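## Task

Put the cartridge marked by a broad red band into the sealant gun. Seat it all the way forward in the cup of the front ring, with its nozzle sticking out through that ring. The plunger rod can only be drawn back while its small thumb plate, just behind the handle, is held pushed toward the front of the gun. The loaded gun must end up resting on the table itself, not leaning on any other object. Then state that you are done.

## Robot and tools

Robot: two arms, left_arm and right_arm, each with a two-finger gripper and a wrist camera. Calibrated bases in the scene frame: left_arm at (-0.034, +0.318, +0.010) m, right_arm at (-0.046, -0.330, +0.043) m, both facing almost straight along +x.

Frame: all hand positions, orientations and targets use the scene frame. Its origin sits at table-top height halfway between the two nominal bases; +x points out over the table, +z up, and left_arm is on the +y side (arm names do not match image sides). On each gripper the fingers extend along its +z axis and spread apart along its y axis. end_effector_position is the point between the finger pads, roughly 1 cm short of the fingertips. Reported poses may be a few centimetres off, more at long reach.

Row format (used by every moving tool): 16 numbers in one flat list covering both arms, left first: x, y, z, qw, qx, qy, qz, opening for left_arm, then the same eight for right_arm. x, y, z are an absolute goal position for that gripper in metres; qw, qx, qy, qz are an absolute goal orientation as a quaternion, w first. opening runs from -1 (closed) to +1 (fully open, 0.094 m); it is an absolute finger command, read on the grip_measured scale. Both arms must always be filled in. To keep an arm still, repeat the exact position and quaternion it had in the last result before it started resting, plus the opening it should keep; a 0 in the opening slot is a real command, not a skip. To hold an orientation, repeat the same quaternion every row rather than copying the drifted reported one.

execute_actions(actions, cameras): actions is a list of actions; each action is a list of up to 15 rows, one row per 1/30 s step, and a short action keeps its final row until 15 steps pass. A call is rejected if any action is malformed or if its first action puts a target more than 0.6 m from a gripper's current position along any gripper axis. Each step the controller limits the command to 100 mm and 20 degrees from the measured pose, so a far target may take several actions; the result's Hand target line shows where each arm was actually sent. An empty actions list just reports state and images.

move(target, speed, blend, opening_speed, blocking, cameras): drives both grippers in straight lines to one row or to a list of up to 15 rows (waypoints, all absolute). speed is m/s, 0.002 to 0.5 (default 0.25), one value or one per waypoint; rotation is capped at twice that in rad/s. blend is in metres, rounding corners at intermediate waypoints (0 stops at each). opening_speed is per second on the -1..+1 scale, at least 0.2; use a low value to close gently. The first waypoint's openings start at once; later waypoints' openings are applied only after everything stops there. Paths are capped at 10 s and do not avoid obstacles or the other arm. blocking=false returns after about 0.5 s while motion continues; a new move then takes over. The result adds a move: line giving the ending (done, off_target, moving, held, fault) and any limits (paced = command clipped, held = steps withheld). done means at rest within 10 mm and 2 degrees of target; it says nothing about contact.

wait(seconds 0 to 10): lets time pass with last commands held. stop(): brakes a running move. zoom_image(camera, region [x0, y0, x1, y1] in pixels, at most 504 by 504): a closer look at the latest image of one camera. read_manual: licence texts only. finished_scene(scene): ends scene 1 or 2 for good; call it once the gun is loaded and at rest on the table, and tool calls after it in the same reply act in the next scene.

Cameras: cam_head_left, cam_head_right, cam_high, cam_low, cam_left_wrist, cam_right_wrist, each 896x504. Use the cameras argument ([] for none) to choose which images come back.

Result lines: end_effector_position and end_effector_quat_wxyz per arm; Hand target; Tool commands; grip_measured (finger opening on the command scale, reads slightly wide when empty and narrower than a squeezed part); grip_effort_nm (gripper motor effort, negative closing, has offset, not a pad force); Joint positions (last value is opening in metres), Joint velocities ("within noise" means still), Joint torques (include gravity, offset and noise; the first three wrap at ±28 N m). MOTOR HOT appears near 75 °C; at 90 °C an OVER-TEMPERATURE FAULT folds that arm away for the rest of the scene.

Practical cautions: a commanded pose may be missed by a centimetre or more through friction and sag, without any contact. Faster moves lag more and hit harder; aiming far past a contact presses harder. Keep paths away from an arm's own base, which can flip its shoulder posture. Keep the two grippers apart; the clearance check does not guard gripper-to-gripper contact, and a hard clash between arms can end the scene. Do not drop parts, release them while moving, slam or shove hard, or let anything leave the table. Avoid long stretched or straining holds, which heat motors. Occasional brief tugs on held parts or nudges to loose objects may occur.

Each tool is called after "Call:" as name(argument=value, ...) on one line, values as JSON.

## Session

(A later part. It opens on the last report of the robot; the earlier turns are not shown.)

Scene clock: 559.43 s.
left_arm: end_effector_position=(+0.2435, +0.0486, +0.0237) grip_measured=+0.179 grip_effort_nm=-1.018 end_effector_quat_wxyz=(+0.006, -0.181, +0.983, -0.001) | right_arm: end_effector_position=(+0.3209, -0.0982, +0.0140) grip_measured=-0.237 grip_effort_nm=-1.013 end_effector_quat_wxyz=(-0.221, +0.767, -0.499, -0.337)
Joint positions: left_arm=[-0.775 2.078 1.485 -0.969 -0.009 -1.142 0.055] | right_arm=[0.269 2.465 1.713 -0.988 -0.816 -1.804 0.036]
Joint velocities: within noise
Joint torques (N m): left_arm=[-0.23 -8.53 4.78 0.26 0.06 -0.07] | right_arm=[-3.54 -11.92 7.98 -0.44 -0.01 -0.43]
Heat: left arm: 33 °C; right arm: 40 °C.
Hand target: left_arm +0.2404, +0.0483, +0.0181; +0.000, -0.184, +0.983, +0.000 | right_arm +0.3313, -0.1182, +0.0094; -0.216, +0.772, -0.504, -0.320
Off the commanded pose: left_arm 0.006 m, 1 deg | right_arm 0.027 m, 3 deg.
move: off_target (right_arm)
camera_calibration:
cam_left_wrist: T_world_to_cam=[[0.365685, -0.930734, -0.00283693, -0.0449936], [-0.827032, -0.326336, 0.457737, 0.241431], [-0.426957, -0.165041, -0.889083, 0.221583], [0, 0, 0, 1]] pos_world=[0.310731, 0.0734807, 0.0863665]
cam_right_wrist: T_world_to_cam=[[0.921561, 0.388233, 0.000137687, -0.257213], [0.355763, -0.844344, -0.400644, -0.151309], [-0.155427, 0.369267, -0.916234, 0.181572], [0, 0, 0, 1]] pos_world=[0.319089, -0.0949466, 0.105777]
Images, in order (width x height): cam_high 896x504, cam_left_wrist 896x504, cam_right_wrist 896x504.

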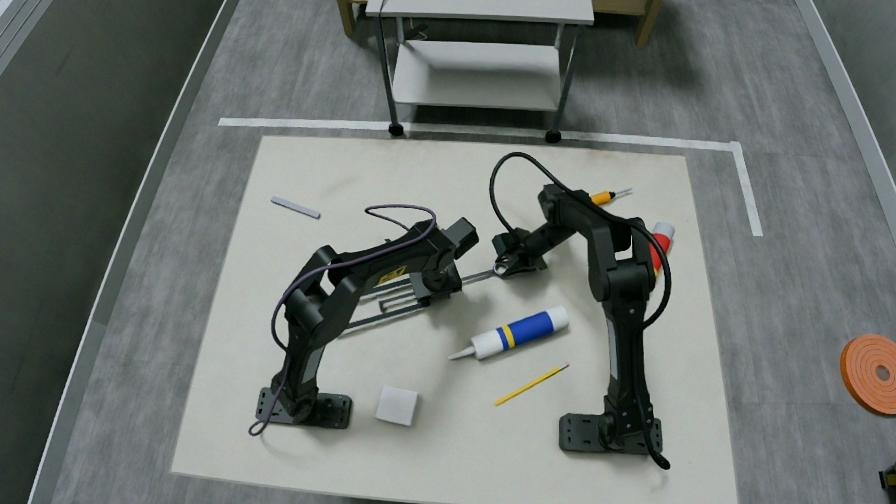

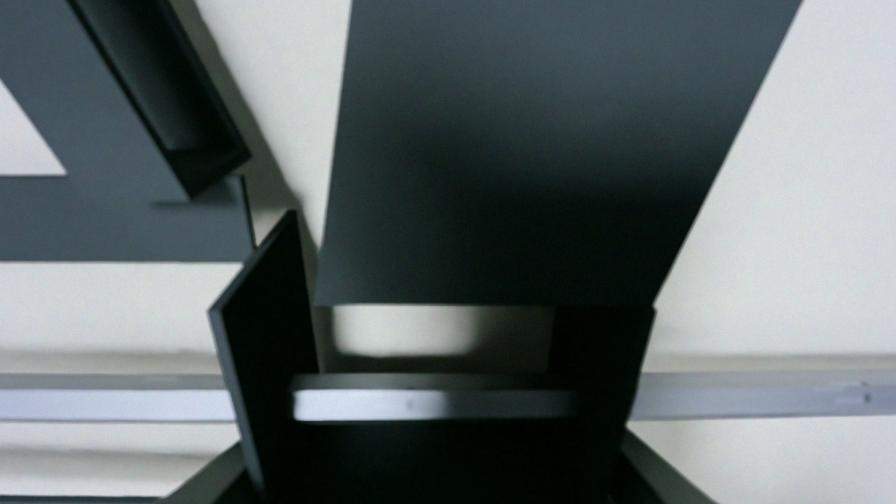

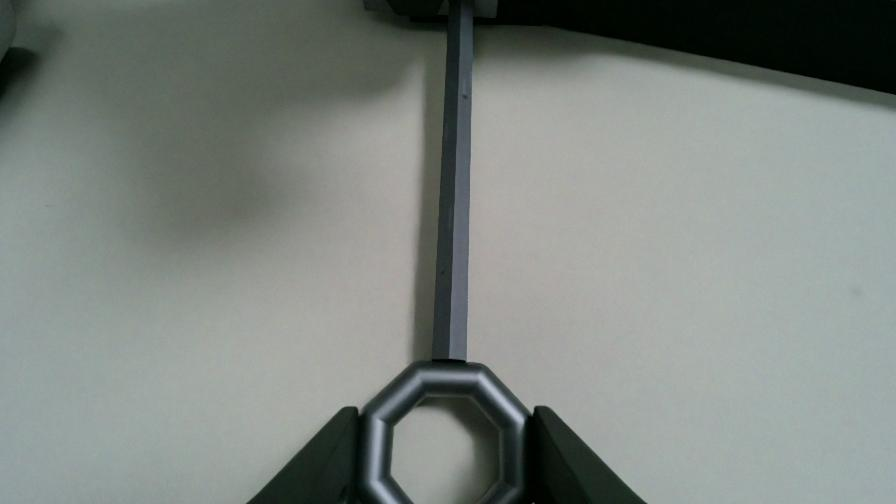

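Call:
move(target=[0.2415, 0.0560, 0.018, 0, -0.1908, 0.9816, 0, -0.3, 0.346, -0.163, 0.008, 0.2101, -0.7722, 0.5073, 0.3198, -1], speed=0.04, cameras=["cam_left_wrist","cam_right_wrist","cam_high"])

Scene clock: 583.40 s.
left_arm: end_effector_position=(+0.2428, +0.0470, +0.0242) grip_measured=+0.179 grip_effort_nm=-1.013 end_effector_quat_wxyz=(+0.003, -0.181, +0.984, -0.005) | right_arm: end_effector_position=(+0.3300, -0.1270, +0.0151) grip_measured=-0.237 grip_effort_nm=-1.009 end_effector_quat_wxyz=(-0.225, +0.761, -0.496, -0.352)
Joint positions: left_arm=[-0.775 2.077 1.485 -0.967 0 -1.14 0.055] | right_arm=[0.193 2.518 1.796 -1.123 -0.827 -1.927 0.036]
Joint velocities: within noise
Joint torques (N m): left_arm=[1.02 -9.55 2.97 0.34 0.09 -0.05] | right_arm=[-5.59 -12.52 8.34 -0.59 0.38 -0.44]
Heat: left arm: 33 °C; right arm: 41 °C.
Hand target: left_arm +0.2404, +0.0547, +0.0180; -0.004, -0.190, +0.982, -0.002 | right_arm +0.3444, -0.1617, +0.0084; -0.212, +0.771, -0.509, -0.320
Off the commanded pose: left_arm 0.011 m, 1 deg | right_arm 0.040 m, 4 deg.
move: off_target (left_arm, right_arm)
camera_calibration:
cam_left_wrist: T_world_to_cam=[[0.364169, -0.931326, 0.00370498, -0.0459175], [-0.825596, -0.32098, 0.464072, 0.239283], [-0.431013, -0.172059, -0.88579, 0.222734], [0, 0, 0, 1]] pos_world=[0.310274, 0.0723645, 0.0864212]
cam_right_wrist: T_world_to_cam=[[0.920499, 0.390609, -0.0102885, -0.253648], [0.34879, -0.833248, -0.429003, -0.17434], [-0.176145, 0.391308, -0.903245, 0.204009], [0, 0, 0, 1]] pos_world=[0.330226, -0.126022, 0.106868]
Images, in order (width x height): cam_high 896x504, cam_left_wrist 896x504, cam_right_wrist 896x504.

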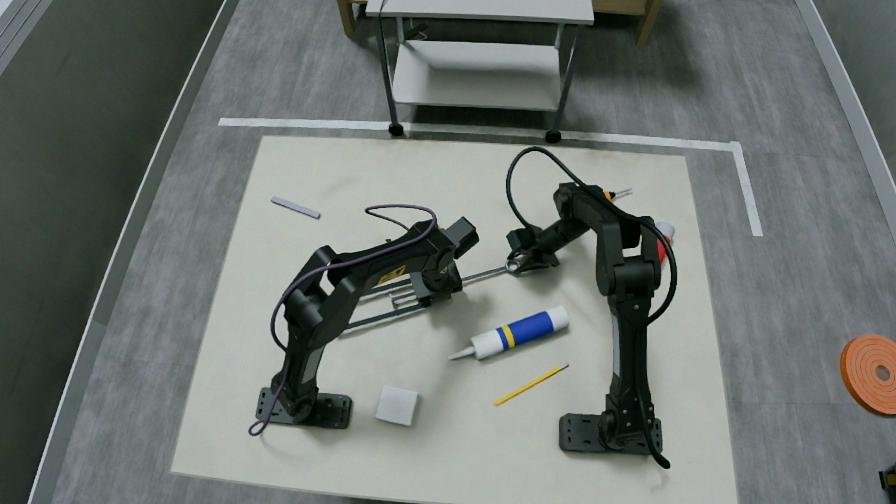

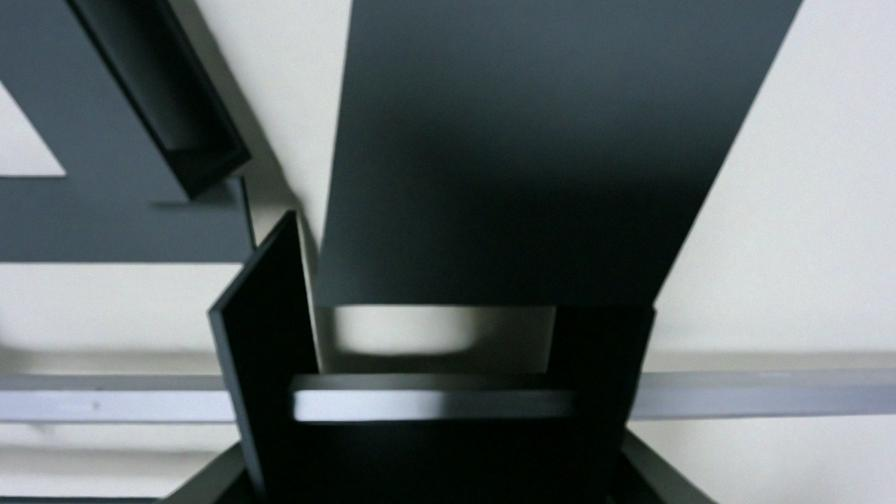

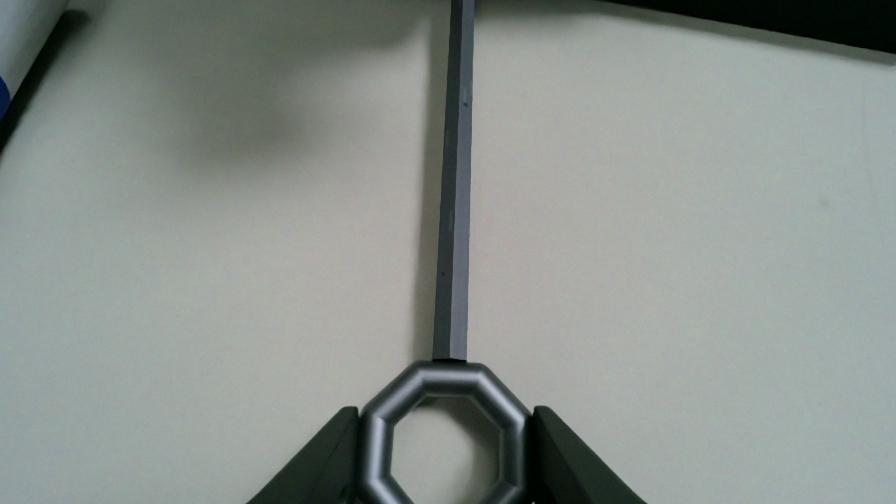

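Call:
move(target=[0.2415, 0.0570, 0.018, 0, -0.1908, 0.9816, 0, -0.3, 0.3585, -0.195, 0.008, 0.2101, -0.7722, 0.5073, 0.3198, -1], speed=0.04, cameras=["cam_left_wrist","cam_right_wrist","cam_high"])

Call:
zoom_image(camera="cam_high", region=[310, 200, 550, 340])

Scene clock: 594.63 s.
left_arm: end_effector_position=(+0.2434, +0.0464, +0.0259) grip_measured=+0.179 grip_effort_nm=-1.018 end_effector_quat_wxyz=(+0.005, -0.181, +0.983, -0.008) | right_arm: end_effector_position=(+0.3420, -0.1569, +0.0170) grip_measured=-0.238 grip_effort_nm=-1.009 end_effector_quat_wxyz=(-0.227, +0.758, -0.496, -0.357)
Joint positions: left_arm=[-0.775 2.072 1.485 -0.966 0 -1.142 0.055] | right_arm=[0.119 2.576 1.903 -1.258 -0.815 -2.034 0.036]
Joint velocities: within noise
Joint torques (N m): left_arm=[1.32 -9.36 2.67 0.31 0.01 -0.07] | right_arm=[-5.61 -12.85 8.65 -0.53 0.5 -0.31]
Heat: left arm: 34 °C; right arm: 42 °C.
Hand target: left_arm +0.2415, +0.0571, +0.0184; +0.001, -0.192, +0.981, +0.001 | right_arm +0.3568, -0.1941, +0.0088; -0.211, +0.771, -0.509, -0.319
Off the commanded pose: left_arm 0.013 m, 2 deg | right_arm 0.043 m, 5 deg.
move: off_target (left_arm, right_arm)
camera_calibration:
cam_left_wrist: T_world_to_cam=[[0.365569, -0.930738, 0.00931623, -0.0472203], [-0.827122, -0.320248, 0.461856, 0.239201], [-0.426883, -0.176546, -0.886906, 0.223631], [0, 0, 0, 1]] pos_world=[0.310575, 0.0721351, 0.0883033]
cam_right_wrist: T_world_to_cam=[[0.920509, 0.390454, -0.0144655, -0.25295], [0.344716, -0.828996, -0.440381, -0.20032], [-0.18394, 0.400388, -0.897694, 0.223615], [0, 0, 0, 1]] pos_world=[0.343028, -0.156832, 0.108862]
Images, in order (width x height): cam_high 896x504, cam_left_wrist 896x504, cam_right_wrist 896x504.

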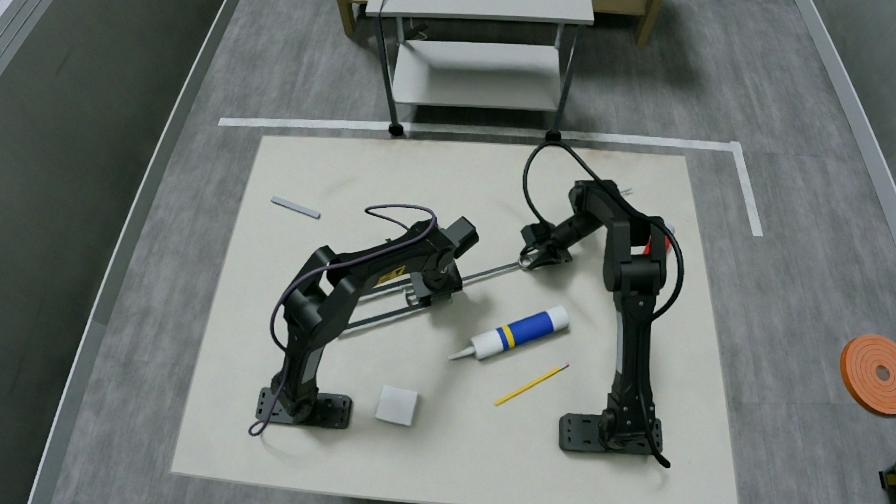

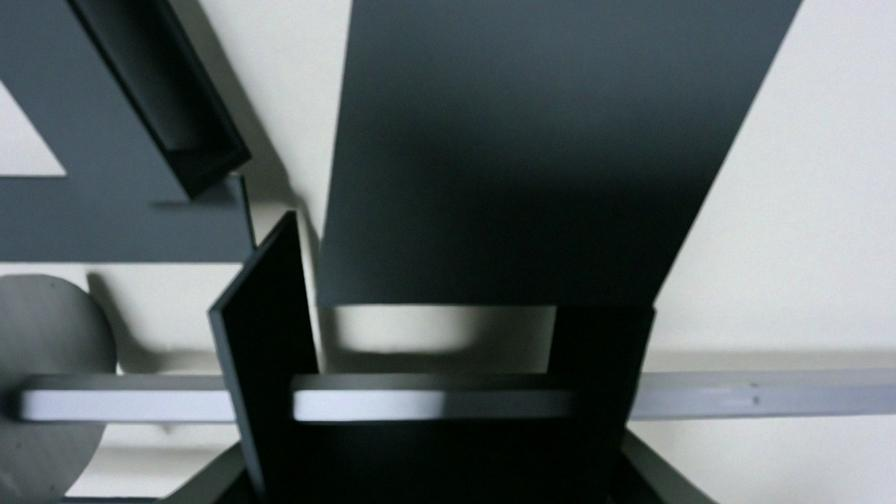

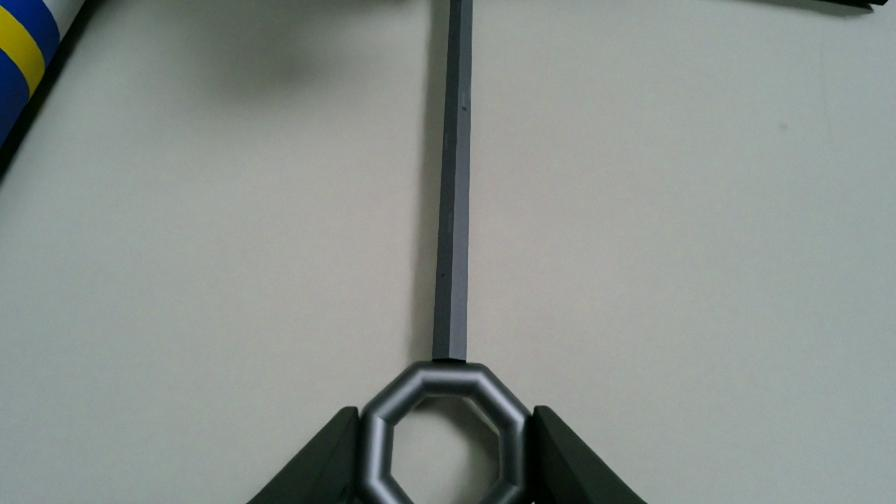

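Scaled by 2.100 from the camera's 896x504 image, which has a finer 1280x720 frame.

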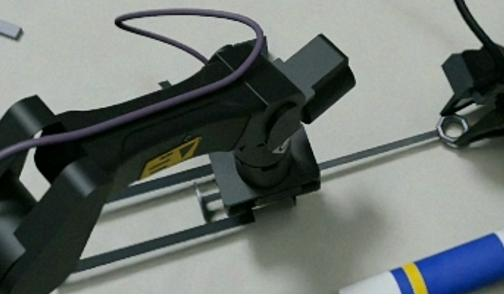

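Call:
move(target=[0.2415, 0.0570, 0.018, 0, -0.1908, 0.9816, 0, -0.3, 0.3615, -0.203, 0.008, 0.2101, -0.7722, 0.5073, 0.3198, -1], speed=0.04, cameras=["cam_left_wrist"])

Scene clock: 613.93 s.
left_arm: end_effector_position=(+0.2434, +0.0464, +0.0259) grip_measured=+0.179 grip_effort_nm=-1.023 end_effector_quat_wxyz=(+0.005, -0.181, +0.983, -0.008) | right_arm: end_effector_position=(+0.3452, -0.1640, +0.0174) grip_measured=-0.238 grip_effort_nm=-1.004 end_effector_quat_wxyz=(-0.227, +0.758, -0.496, -0.358)
Joint positions: left_arm=[-0.775 2.072 1.485 -0.966 0 -1.142 0.055] | right_arm=[0.102 2.592 1.932 -1.288 -0.81 -2.057 0.036]
Joint velocities: within noise
Joint torques (N m): left_arm=[1.28 -9.43 2.78 0.33 0 0.01] | right_arm=[-5.72 -12.9 8.69 -0.51 0.52 -0.29]
Heat: left arm: 35 °C; right arm: 40 °C.
Hand target: left_arm +0.2412, +0.0570, +0.0181; -0.001, -0.191, +0.982, +0.001 | right_arm +0.3600, -0.2021, +0.0089; -0.211, +0.771, -0.510, -0.319
Off the commanded pose: left_arm 0.013 m, 2 deg | right_arm 0.043 m, 5 deg.
joint sent to its limit (right arm) — joint 6 (wrist roll), lower limit. The joint targets still meet the commanded pose.
move: off_target (left_arm, right_arm)
camera_calibration:
cam_left_wrist: T_world_to_cam=[[0.365569, -0.930738, 0.00931623, -0.0472203], [-0.827122, -0.320248, 0.461856, 0.239201], [-0.426883, -0.176546, -0.886906, 0.223631], [0, 0, 0, 1]] pos_world=[0.310575, 0.0721351, 0.0883033]
Images, in order (width x height): cam_left_wrist 896x504.

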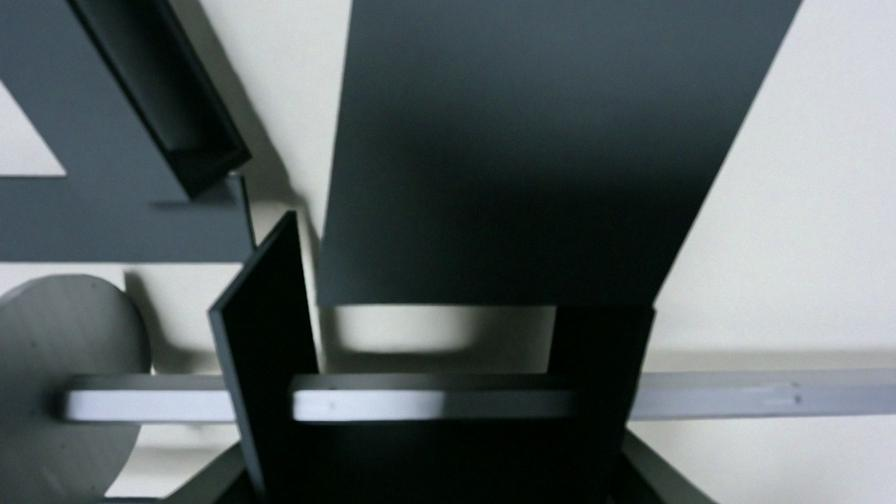

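Call:
move(target=[[0.2415, 0.0550, 0.018, 0, -0.1908, 0.9816, 0, -0.3, 0.3470, -0.173, 0.014, 0.2101, -0.7722, 0.5073, 0.3198, -1],[0.2415, 0.0520, 0.018, 0, -0.1908, 0.9816, 0, -0.3, 0.3470, -0.170, 0.014, 0.2101, -0.7722, 0.5073, 0.3198, 0.1]], speed=0.05, opening_speed=0.5, cameras=["cam_left_wrist","cam_right_wrist"])

Scene clock: 630.47 s.
left_arm: end_effector_position=(+0.2430, +0.0464, +0.0265) grip_measured=+0.179 grip_effort_nm=-1.018 end_effector_quat_wxyz=(+0.004, -0.179, +0.984, -0.008) | right_arm: end_effector_position=(+0.3443, -0.1717, +0.0093) grip_measured=+0.098 grip_effort_nm=0.144 end_effector_quat_wxyz=(-0.210, +0.769, -0.504, -0.332)
Joint positions: left_arm=[-0.775 2.07 1.485 -0.967 0.002 -1.137 0.055] | right_arm=[0.102 2.56 1.877 -1.223 -0.751 -2.025 0.052]
Joint velocities: within noise
Joint torques (N m): left_arm=[0.58 -8.61 4.01 0.23 0 -0.16] | right_arm=[-0.06 -15.8 4.14 -0.16 -0.15 0.14]
Heat: left arm: 35 °C; right arm: 43 °C.
Hand target: left_arm +0.2412, +0.0521, +0.0188; -0.001, -0.189, +0.982, +0.000 | right_arm +0.3480, -0.1743, +0.0134; -0.209, +0.774, -0.507, -0.316
Off the commanded pose: left_arm 0.010 m, 2 deg | right_arm 0.006 m, 2 deg.
move: done; target 2's new opening was sent with right_arm's hand 0.008 m and 4 deg from that target
camera_calibration:
cam_left_wrist: T_world_to_cam=[[0.361266, -0.93241, 0.00991424, -0.0460247], [-0.828126, -0.315937, 0.463024, 0.238653], [-0.428596, -0.175485, -0.88629, 0.224321], [0, 0, 0, 1]] pos_world=[0.310405, 0.0718506, 0.0887671]
cam_right_wrist: T_world_to_cam=[[0.921302, 0.388577, -0.0144884, -0.249956], [0.354315, -0.854253, -0.380411, -0.224961], [-0.160195, 0.34534, -0.924704, 0.205647], [0, 0, 0, 1]] pos_world=[0.342936, -0.166065, 0.100963]
Images, in order (width x height): cam_left_wrist 896x504, cam_right_wrist 896x504.

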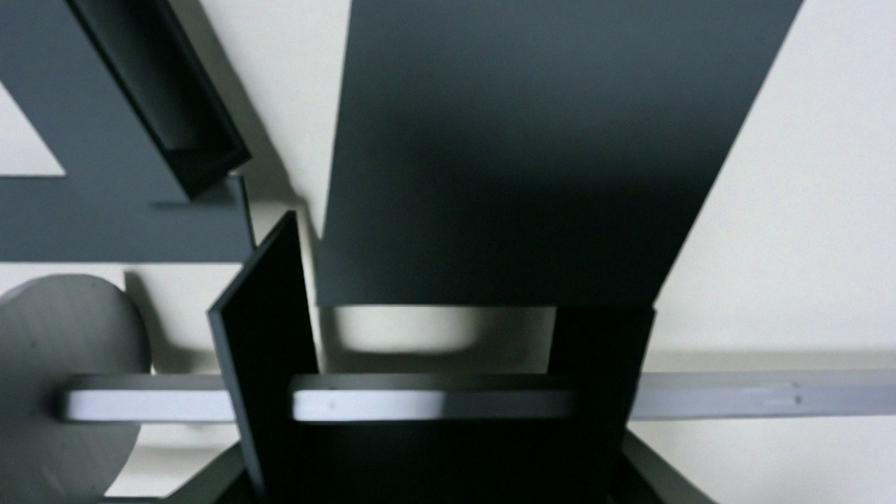

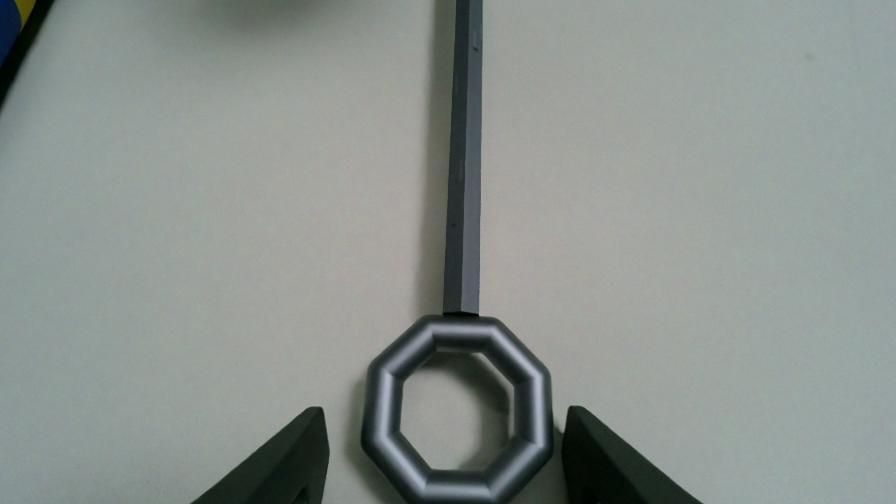

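Call:
move(target=[[0.2430, 0.0480, 0.020, 0, -0.1908, 0.9816, 0, 0.6, 0.3550, -0.190, 0.05, 0.2101, -0.7722, 0.5073, 0.3198, 0.2],[0.2430, 0.0500, 0.070, 0, -0.1908, 0.9816, 0, 1.0, 0.37, -0.23, 0.13, 0.2101, -0.7722, 0.5073, 0.3198, 0.4],[0.2405, 0.0560, 0.072, 0, -0.1908, 0.9816, 0, 1.0, 0.37, -0.26, 0.2, 0.2101, -0.7722, 0.5073, 0.3198, 0.4]], speed=0.08, cameras=["cam_left_wrist","cam_high","cam_right_wrist"])

Scene clock: 654.43 s.
left_arm: end_effector_position=(+0.2396, +0.0540, +0.0503) grip_measured=+0.998 grip_effort_nm=0.105 end_effector_quat_wxyz=(-0.012, -0.187, +0.982, +0.013) | right_arm: end_effector_position=(+0.3756, -0.2591, +0.1888) grip_measured=+0.398 grip_effort_nm=0.129 end_effector_quat_wxyz=(-0.279, +0.760, -0.547, -0.214)
Joint positions: left_arm=[-0.766 2.064 1.574 -1.116 0.005 -1.143 0.094] | right_arm=[-0.099 2.248 2.109 -1.555 -0.709 -2.051 0.066]
Joint velocities: within noise
Joint torques (N m): left_arm=[0.58 -13.23 6.06 -0.15 -0.06 -0.05] | right_arm=[-0.46 -14.78 5.19 -0.23 -0.42 0.14]
Heat: left arm: 36 °C; right arm: 44 °C.
Hand target: left_arm +0.2415, +0.0570, +0.0707; +0.000, -0.193, +0.981, +0.001 | right_arm +0.3699, -0.2593, +0.1995; -0.282, +0.753, -0.554, -0.217
Off the commanded pose: left_arm 0.022 m, 2 deg | right_arm 0.013 m, 15 deg.
joint sent to its limit (right arm) — joint 4 (wrist pitch), lower limit. The joint targets are off in orientation, not in position.
move: off_target (left_arm, right_arm); target 2's new opening was sent with right_arm's hand 0.018 m and 5 deg from that target
camera_calibration:
cam_left_wrist: T_world_to_cam=[[0.374982, -0.926259, -0.0378653, -0.0391897], [-0.803822, -0.345219, 0.484452, 0.221821], [-0.4618, -0.151224, -0.873998, 0.251308], [0, 0, 0, 1]] pos_world=[0.309054, 0.0782808, 0.110697]
cam_right_wrist: T_world_to_cam=[[0.954858, 0.229798, 0.188254, -0.334251], [0.275727, -0.921424, -0.273776, -0.250484], [0.110549, 0.313324, -0.94319, 0.300284], [0, 0, 0, 1]] pos_world=[0.355031, -0.248077, 0.277573]
Images, in order (width x height): cam_high 896x504, cam_left_wrist 896x504, cam_right_wrist 896x504.

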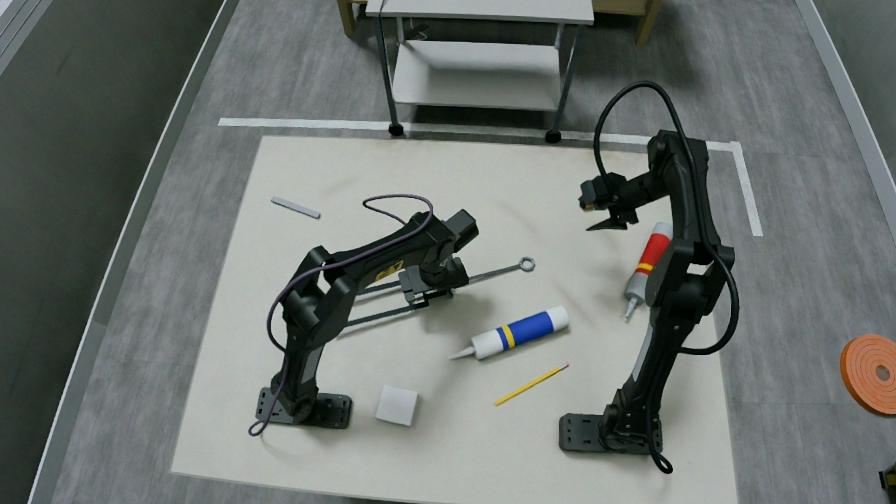

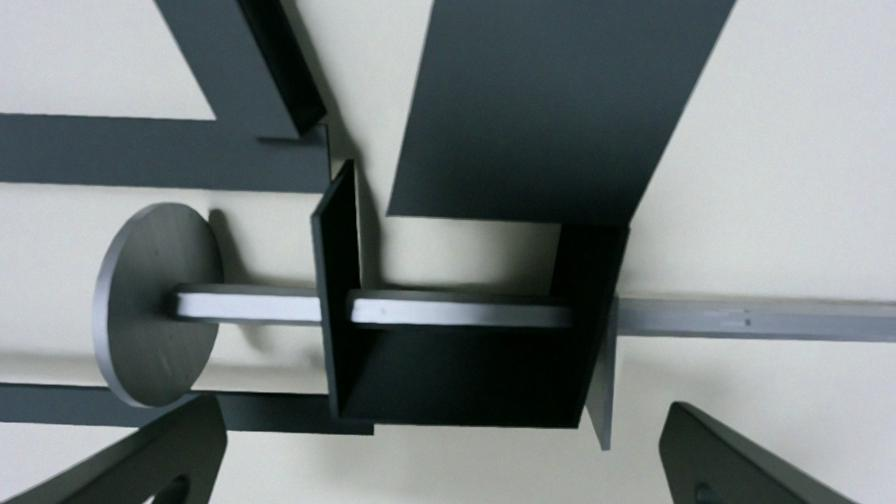

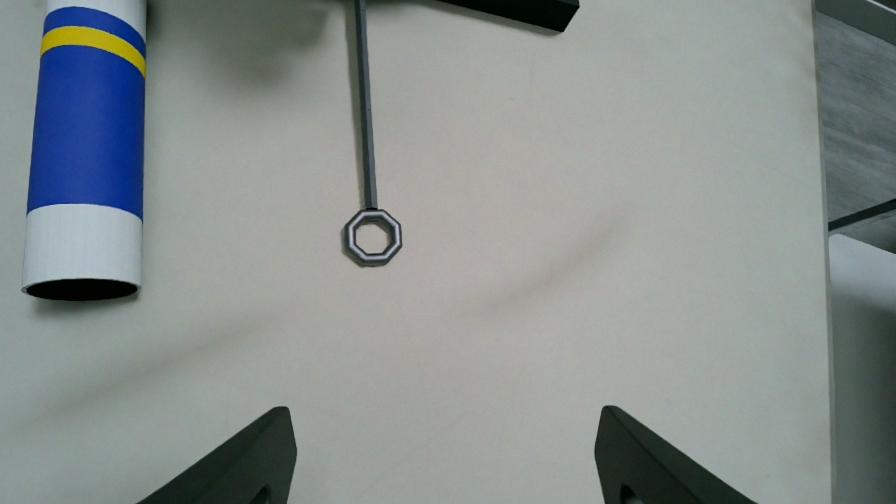

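Call:
move(target=[0.2390, 0.0610, 0.088, 0, -0.1908, 0.9816, 0, 1.0, 0.37, -0.26, 0.2, 0.2101, -0.7722, 0.5073, 0.3198, 0.4], speed=0.06, cameras=["cam_left_wrist"])

Scene clock: 669.47 s.
left_arm: end_effector_position=(+0.2326, +0.0607, +0.0612) grip_measured=+0.998 grip_effort_nm=0.100 end_effector_quat_wxyz=(-0.018, -0.187, +0.982, +0.021) | right_arm: end_effector_position=(+0.3756, -0.2591, +0.1888) grip_measured=+0.398 grip_effort_nm=0.134 end_effector_quat_wxyz=(-0.279, +0.760, -0.547, -0.214)
Joint positions: left_arm=[-0.766 2.035 1.574 -1.164 0.005 -1.143 0.094] | right_arm=[-0.099 2.248 2.109 -1.555 -0.709 -2.051 0.066]
Joint velocities: within noise
Joint torques (N m): left_arm=[0.43 -13.01 7.84 -0.22 -0.02 0] | right_arm=[-0.47 -14.76 5.26 -0.23 -0.4 0.09]
Heat: left arm: 37 °C; right arm: 47 °C.
Hand target: left_arm +0.2380, +0.0602, +0.0867; +0.000, -0.189, +0.982, +0.000 | right_arm +0.3700, -0.2596, +0.1994; -0.282, +0.755, -0.552, -0.215
Off the commanded pose: left_arm 0.028 m, 3 deg | right_arm 0.013 m, 15 deg.
joint sent to its limit (right arm) — joint 4 (wrist pitch), lower limit. The joint targets are off in orientation, not in position.
move: off_target (left_arm, right_arm)
camera_calibration:
cam_left_wrist: T_world_to_cam=[[0.374369, -0.925667, -0.0546677, -0.028797], [-0.797366, -0.351454, 0.490598, 0.211762], [-0.473344, -0.140075, -0.869669, 0.26038], [0, 0, 0, 1]] pos_world=[0.302882, 0.0842409, 0.12098]
Images, in order (width x height): cam_left_wrist 896x504.

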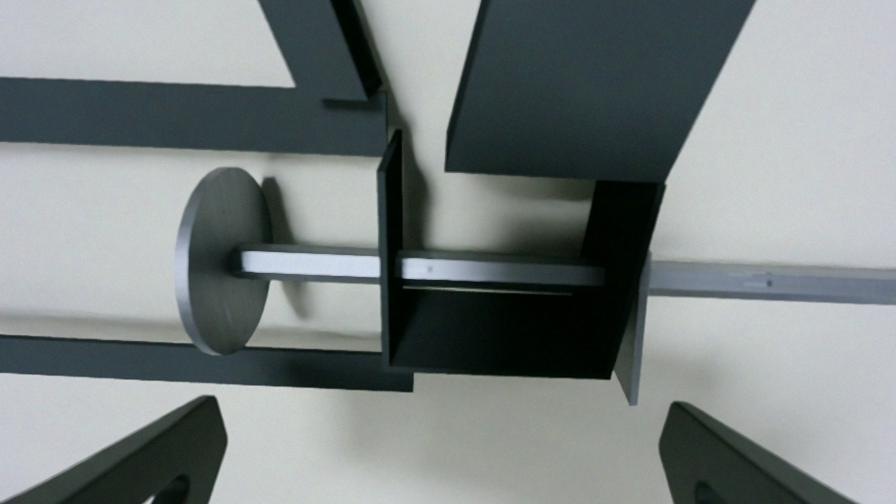

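Call:
move(target=[0.2415, 0.0600, 0.048, 0, -0.1908, 0.9816, 0, 1.0, 0.37, -0.26, 0.2, 0.2101, -0.7722, 0.5073, 0.3198, 0.4], speed=0.06, cameras=["cam_left_wrist"])

Scene clock: 695.27 s.
left_arm: end_effector_position=(+0.2350, +0.0599, +0.0460) grip_measured=+0.998 grip_effort_nm=0.105 end_effector_quat_wxyz=(-0.010, -0.190, +0.982, +0.011) | right_arm: end_effector_position=(+0.3756, -0.2591, +0.1888) grip_measured=+0.398 grip_effort_nm=0.134 end_effector_quat_wxyz=(-0.279, +0.760, -0.547, -0.214)
Joint positions: left_arm=[-0.763 2.035 1.513 -1.078 0.005 -1.148 0.094] | right_arm=[-0.099 2.248 2.109 -1.555 -0.709 -2.051 0.066]
Joint velocities: within noise
Joint torques (N m): left_arm=[0.68 -9.76 4.94 0.32 -0.05 0.03] | right_arm=[-0.47 -14.78 5.27 -0.23 -0.4 0.09]
Heat: left arm: 35 °C; right arm: 48 °C.
Hand target: left_arm +0.2413, +0.0594, +0.0483; +0.001, -0.192, +0.981, +0.000 | right_arm +0.3700, -0.2596, +0.1994; -0.282, +0.755, -0.552, -0.215
Off the commanded pose: left_arm 0.007 m, 2 deg | right_arm 0.013 m, 15 deg.
joint sent to its limit (right arm) — joint 4 (wrist pitch), lower limit. The joint targets are off in orientation, not in position.
move: off_target (right_arm)
camera_calibration:
cam_left_wrist: T_world_to_cam=[[0.382231, -0.923501, -0.0323367, -0.0342164], [-0.803338, -0.349383, 0.482265, 0.222567], [-0.45667, -0.15836, -0.875428, 0.2456], [0, 0, 0, 1]] pos_world=[0.304033, 0.0850553, 0.106562]
Images, in order (width x height): cam_left_wrist 896x504.

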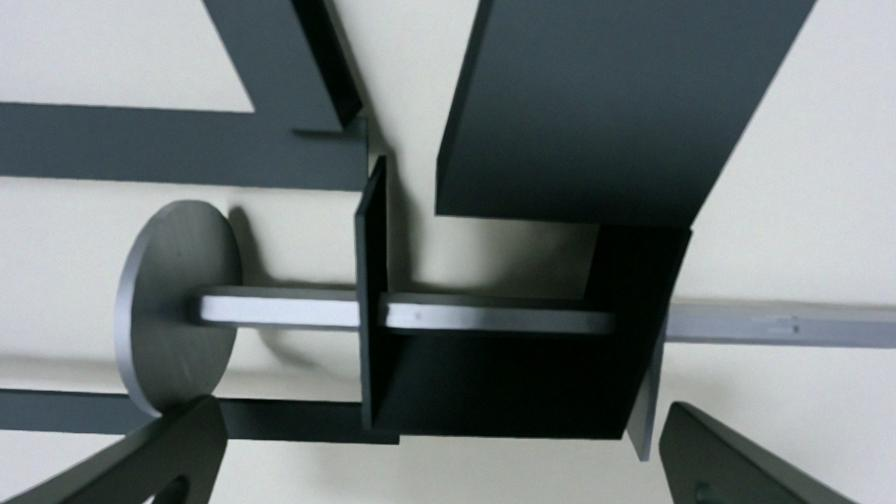

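Call:
move(target=[[0.2415, 0.0590, 0.092, 0, -0.1908, 0.9816, 0, 1.0, 0.3650, -0.225, 0.13, 0.2101, -0.7722, 0.5073, 0.3198, 0.1],[0.2460, 0.0500, 0.088, 0, -0.1908, 0.9816, 0, 0.7, 0.3550, -0.198, 0.06, 0.2101, -0.7722, 0.5073, 0.3198, 0.1]], speed=0.1, cameras=["cam_left_wrist","cam_right_wrist"])

Scene clock: 744.43 s.
left_arm: end_effector_position=(+0.2440, +0.0513, +0.0783) grip_measured=+0.702 grip_effort_nm=-0.081 end_effector_quat_wxyz=(-0.004, -0.188, +0.982, +0.002) | right_arm: end_effector_position=(+0.3569, -0.1998, +0.0670) grip_measured=+0.102 grip_effort_nm=-0.085 end_effector_quat_wxyz=(-0.209, +0.775, -0.510, -0.310)
Joint positions: left_arm=[-0.763 2.035 1.645 -1.188 0.005 -1.143 0.08] | right_arm=[0.045 2.483 1.997 -1.414 -0.706 -2.068 0.052]
Joint velocities: within noise
Joint torques (N m): left_arm=[-0.2 -9.24 8.25 -0.11 -0.03 0.01] | right_arm=[0.32 -12.22 4.83 -0.28 -0.42 -0.04]
Heat: left arm: 33 °C; right arm: 49 °C.
Hand target: left_arm +0.2459, +0.0500, +0.0875; +0.000, -0.188, +0.982, +0.000 | right_arm +0.3549, -0.1969, +0.0594; -0.210, +0.772, -0.509, -0.318
Off the commanded pose: left_arm 0.010 m, 1 deg | right_arm 0.008 m, 1 deg.
move: done
camera_calibration:
cam_left_wrist: T_world_to_cam=[[0.378325, -0.925587, -0.0126395, -0.0450676], [-0.812315, -0.338512, 0.474925, 0.213373], [-0.443863, -0.169409, -0.879935, 0.274477], [0, 0, 0, 1]] pos_world=[0.312206, 0.0770138, 0.139616]
cam_right_wrist: T_world_to_cam=[[0.926018, 0.377422, 0.00657767, -0.255109], [0.356688, -0.869178, -0.342496, -0.23789], [-0.123549, 0.319504, -0.939496, 0.25352], [0, 0, 0, 1]] pos_world=[0.35241, -0.191486, 0.158383]
Images, in order (width x height): cam_left_wrist 896x504, cam_right_wrist 896x504.

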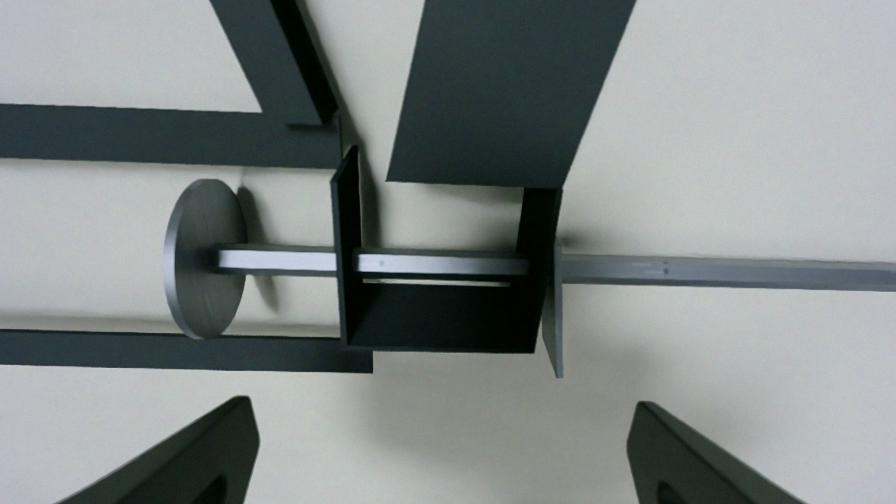

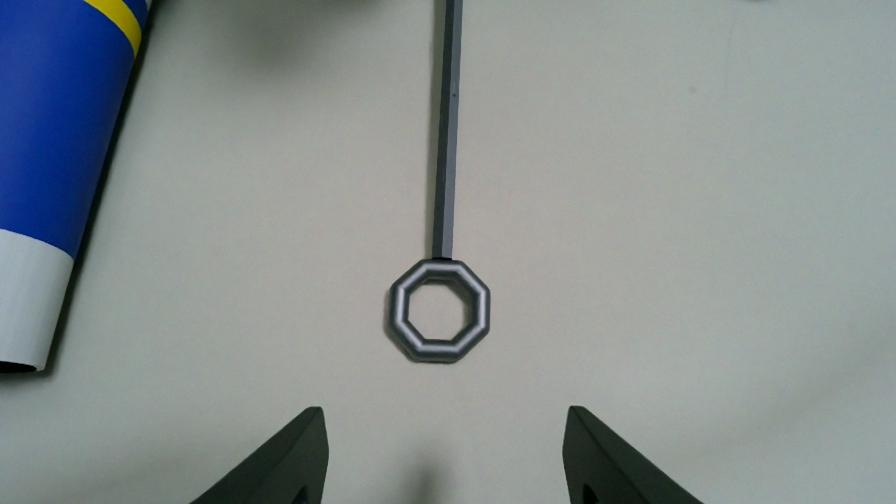

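Call:
move(target=[0.2468, 0.0500, 0.018, 0, -0.1865, 0.9825, 0, 0.7, 0.3395, -0.161, 0.008, 0.2101, -0.7722, 0.5073, 0.3198, 0.1], speed=0.06, cameras=["cam_left_wrist","cam_right_wrist"])

Scene clock: 763.10 s.
left_arm: end_effector_position=(+0.2406, +0.0546, +0.0277) grip_measured=+0.702 grip_effort_nm=-0.081 end_effector_quat_wxyz=(-0.007, -0.187, +0.982, +0.006) | right_arm: end_effector_position=(+0.3434, -0.1663, +0.0149) grip_measured=+0.102 grip_effort_nm=-0.090 end_effector_quat_wxyz=(-0.208, +0.786, -0.498, -0.301)
Joint positions: left_arm=[-0.763 2.075 1.497 -1.012 0.005 -1.142 0.08] | right_arm=[0.128 2.491 1.807 -1.144 -0.712 -1.994 0.052]
Joint velocities: within noise
Joint torques (N m): left_arm=[0.08 -7.69 4.94 0.54 -0.05 0.03] | right_arm=[0.46 -11.79 4.38 -0.17 -0.62 0.13]
Heat: left arm: 33 °C; right arm: 47 °C.
Hand target: left_arm +0.2460, +0.0507, +0.0183; +0.000, -0.187, +0.982, +0.000 | right_arm +0.3382, -0.1605, +0.0083; -0.210, +0.775, -0.503, -0.319
Off the commanded pose: left_arm 0.012 m, 1 deg | right_arm 0.010 m, 3 deg.
move: off_target (left_arm, right_arm)
camera_calibration:
cam_left_wrist: T_world_to_cam=[[0.376769, -0.926036, -0.0224332, -0.0407125], [-0.809138, -0.340804, 0.478694, 0.234999], [-0.450933, -0.162205, -0.877695, 0.230232], [0, 0, 0, 1]] pos_world=[0.309305, 0.0797322, 0.0886677]
cam_right_wrist: T_world_to_cam=[[0.914855, 0.402938, 0.0261193, -0.247212], [0.388847, -0.861736, -0.325898, -0.23185], [-0.108809, 0.308306, -0.945044, 0.18533], [0, 0, 0, 1]] pos_world=[0.336482, -0.157321, 0.106042]
Images, in order (width x height): cam_left_wrist 896x504, cam_right_wrist 896x504.

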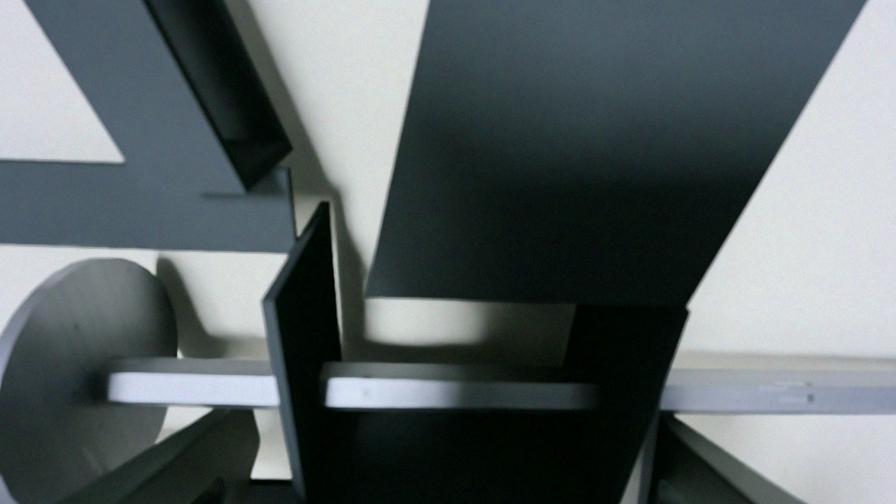

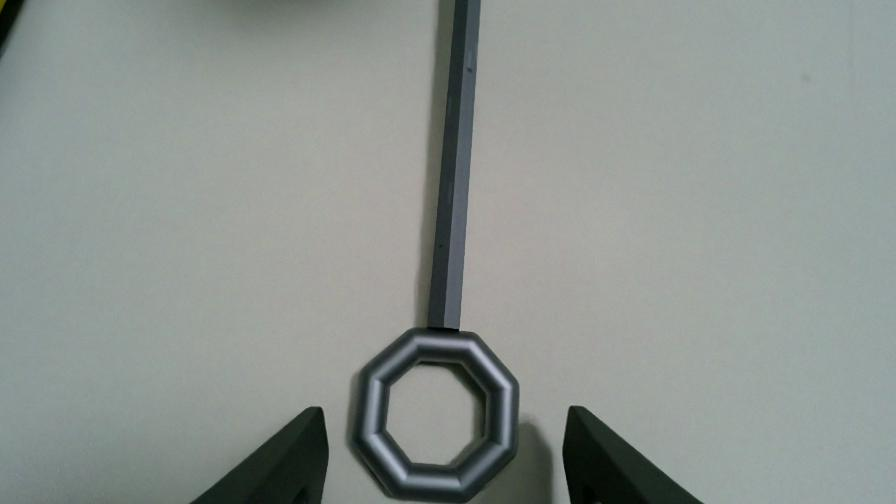

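Call:
move(target=[[0.2450, 0.0500, 0.018, 0, -0.1865, 0.9825, 0, -0.3, 0.3385, -0.156, 0.006, 0.2101, -0.7722, 0.5073, 0.3198, 0.1],[0.2420, 0.0530, 0.018, 0, -0.1865, 0.9825, 0, -0.3, 0.3385, -0.156, 0.006, 0.2101, -0.7722, 0.5073, 0.3198, -1]], speed=0.04, opening_speed=0.6, cameras=["cam_left_wrist","cam_right_wrist"])

Scene clock: 783.70 s.
left_arm: end_effector_position=(+0.2444, +0.0499, +0.0275) grip_measured=+0.183 grip_effort_nm=-1.018 end_effector_quat_wxyz=(-0.003, -0.188, +0.982, -0.007) | right_arm: end_effector_position=(+0.3439, -0.1598, +0.0152) grip_measured=-0.988 grip_effort_nm=-0.637 end_effector_quat_wxyz=(-0.213, +0.778, -0.505, -0.306)
Joint positions: left_arm=[-0.761 2.073 1.494 -0.984 0.013 -1.142 0.056] | right_arm=[0.137 2.491 1.801 -1.126 -0.732 -1.961 0.001]
Joint velocities: within noise
Joint torques (N m): left_arm=[-0.23 -8.96 3.34 0.41 -0.1 -0.02] | right_arm=[0.51 -11.67 4.42 -0.14 -0.47 0.12]
Heat: left arm: 32 °C; right arm: 47 °C.
Hand target: left_arm +0.2431, +0.0535, +0.0189; +0.001, -0.189, +0.982, -0.001 | right_arm +0.3381, -0.1560, +0.0062; -0.208, +0.770, -0.510, -0.321
Off the commanded pose: left_arm 0.010 m, 1 deg | right_arm 0.011 m, 2 deg.
move: off_target (right_arm); target 2's new opening was sent with right_arm's hand 0.015 m and 3 deg from that target
camera_calibration:
cam_left_wrist: T_world_to_cam=[[0.37835, -0.925652, 0.0045056, -0.0476589], [-0.81506, -0.330832, 0.475633, 0.237592], [-0.43878, -0.183628, -0.879632, 0.229155], [0, 0, 0, 1]] pos_world=[0.312232, 0.0765668, 0.0887803]
cam_right_wrist: T_world_to_cam=[[0.923103, 0.384026, 0.0201442, -0.256041], [0.367491, -0.865501, -0.34038, -0.219376], [-0.11328, 0.321608, -0.940072, 0.187201], [0, 0, 0, 1]] pos_world=[0.338177, -0.15175, 0.106469]
Images, in order (width x height): cam_left_wrist 896x504, cam_right_wrist 896x504.

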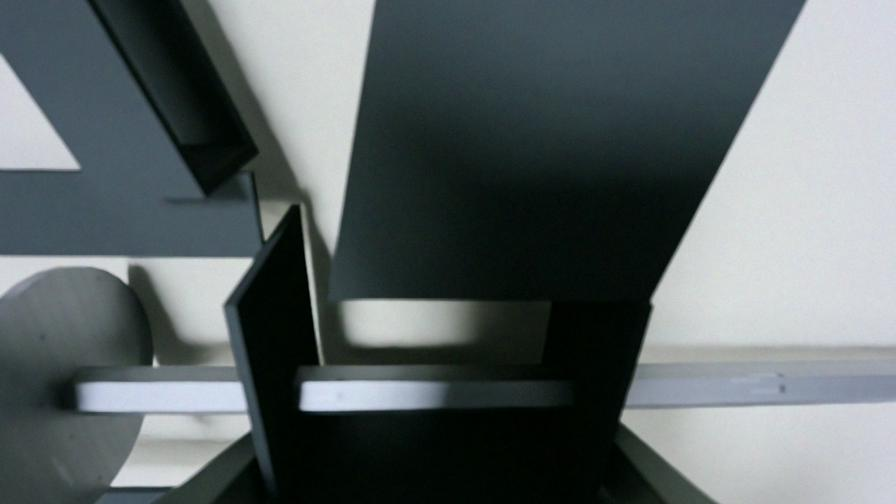

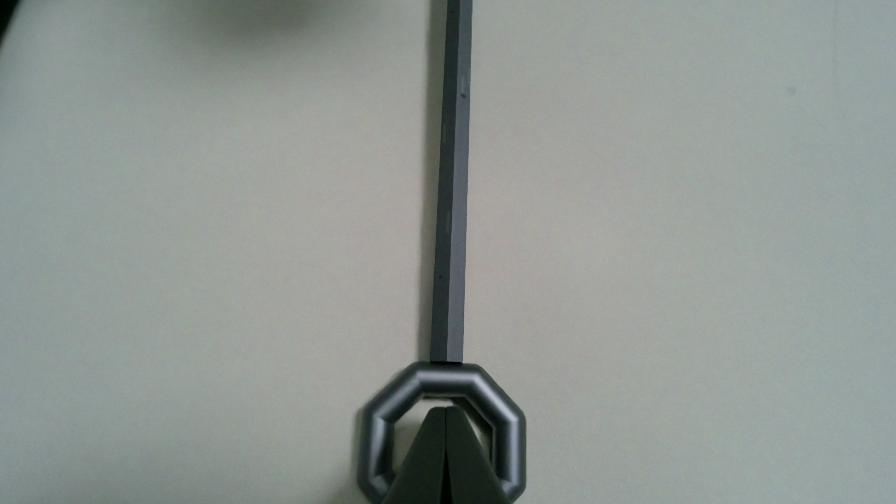

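Call:
move(target=[[0.2420, 0.0530, 0.018, 0, -0.1865, 0.9825, 0, -0.3, 0.3385, -0.157, 0.010, 0.2101, -0.7722, 0.5073, 0.3198, 0.1],[0.2420, 0.0530, 0.018, 0, -0.1865, 0.9825, 0, -0.3, 0.3375, -0.155, -0.005, 0.2101, -0.7722, 0.5073, 0.3198, 0.1]], speed=0.04, cameras=["cam_right_wrist"])

Scene clock: 797.70 s.
left_arm: end_effector_position=(+0.2444, +0.0499, +0.0275) grip_measured=+0.183 grip_effort_nm=-1.023 end_effector_quat_wxyz=(-0.003, -0.188, +0.982, -0.007) | right_arm: end_effector_position=(+0.3444, -0.1600, +0.0101) grip_measured=+0.098 grip_effort_nm=0.134 end_effector_quat_wxyz=(-0.218, +0.775, -0.507, -0.309)
Joint positions: left_arm=[-0.761 2.073 1.494 -0.984 0.013 -1.142 0.056] | right_arm=[0.133 2.5 1.79 -1.104 -0.744 -1.959 0.052]
Joint velocities: within noise
Joint torques (N m): left_arm=[-0.44 -8.8 3.23 0.43 -0.12 0.01] | right_arm=[0.68 -11.14 4.1 0.01 -0.37 0.06]
Heat: left arm: 32 °C; right arm: 47 °C.
Hand target: left_arm +0.2418, +0.0532, +0.0183; +0.000, -0.186, +0.982, +0.000 | right_arm +0.3383, -0.1570, -0.0040; -0.211, +0.771, -0.509, -0.319
Off the commanded pose: left_arm 0.010 m, 1 deg | right_arm 0.017 m, 2 deg.
move: off_target (right_arm)
camera_calibration:
cam_right_wrist: T_world_to_cam=[[0.926417, 0.375752, 0.023703, -0.258798], [0.359671, -0.864643, -0.350755, -0.218524], [-0.111302, 0.333471, -0.936167, 0.183708], [0, 0, 0, 1]] pos_world=[0.338799, -0.152963, 0.101467]
Images, in order (width x height): cam_right_wrist 896x504.

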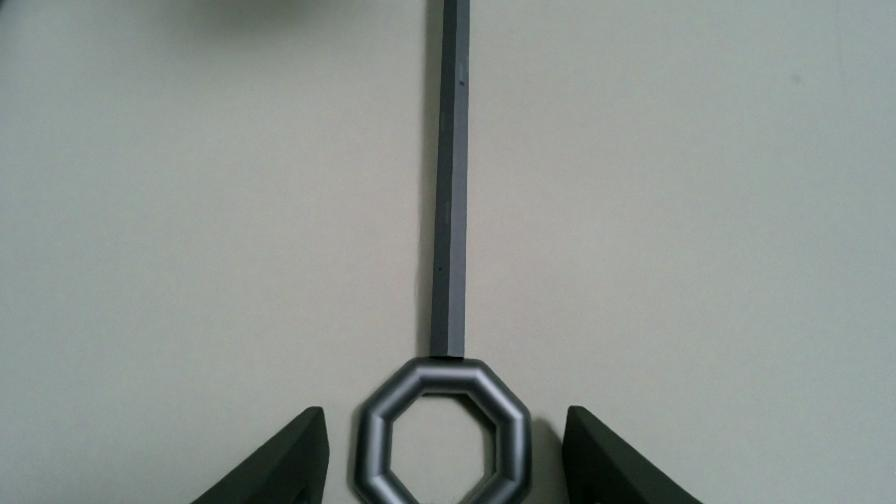

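Call:
move(target=[0.2420, 0.0530, 0.018, 0, -0.1865, 0.9825, 0, -0.3, 0.3380, -0.155, -0.005, 0.2101, -0.7722, 0.5073, 0.3198, -1], speed=0.04, opening_speed=0.4, cameras=["cam_right_wrist"])

Scene clock: 807.67 s.
left_arm: end_effector_position=(+0.2444, +0.0499, +0.0275) grip_measured=+0.183 grip_effort_nm=-1.023 end_effector_quat_wxyz=(-0.003, -0.187, +0.982, -0.007) | right_arm: end_effector_position=(+0.3433, -0.1601, +0.0097) grip_measured=-0.242 grip_effort_nm=-1.004 end_effector_quat_wxyz=(-0.217, +0.774, -0.507, -0.311)
Joint positions: left_arm=[-0.761 2.073 1.494 -0.984 0.013 -1.14 0.056] | right_arm=[0.133 2.501 1.79 -1.109 -0.744 -1.959 0.036]
Joint velocities: within noise
Joint torques (N m): left_arm=[-0.43 -8.87 3.36 0.41 -0.12 0.01] | right_arm=[0.7 -11.02 4.31 -0.03 -0.37 0.05]
Heat: left arm: 32 °C; right arm: 47 °C.
Hand target: left_arm +0.2418, +0.0532, +0.0183; +0.000, -0.186, +0.983, +0.000 | right_arm +0.3373, -0.1570, -0.0044; -0.209, +0.771, -0.509, -0.321
Off the commanded pose: left_arm 0.010 m, 1 deg | right_arm 0.016 m, 1 deg.
move: off_target (right_arm)
camera_calibration:
cam_right_wrist: T_world_to_cam=[[0.926544, 0.375767, 0.0177832, -0.257681], [0.357529, -0.864901, -0.352305, -0.217656], [-0.117004, 0.332784, -0.935716, 0.185128], [0, 0, 0, 1]] pos_world=[0.338232, -0.153031, 0.101128]
Images, in order (width x height): cam_right_wrist 896x504.

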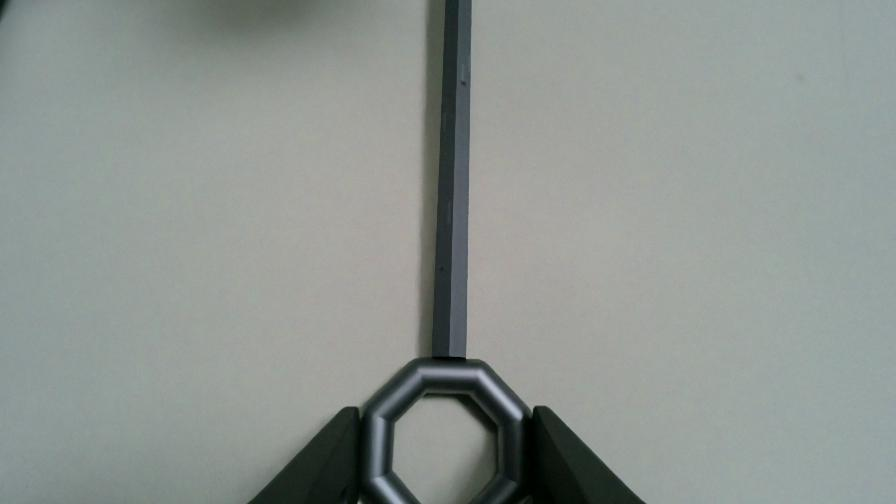

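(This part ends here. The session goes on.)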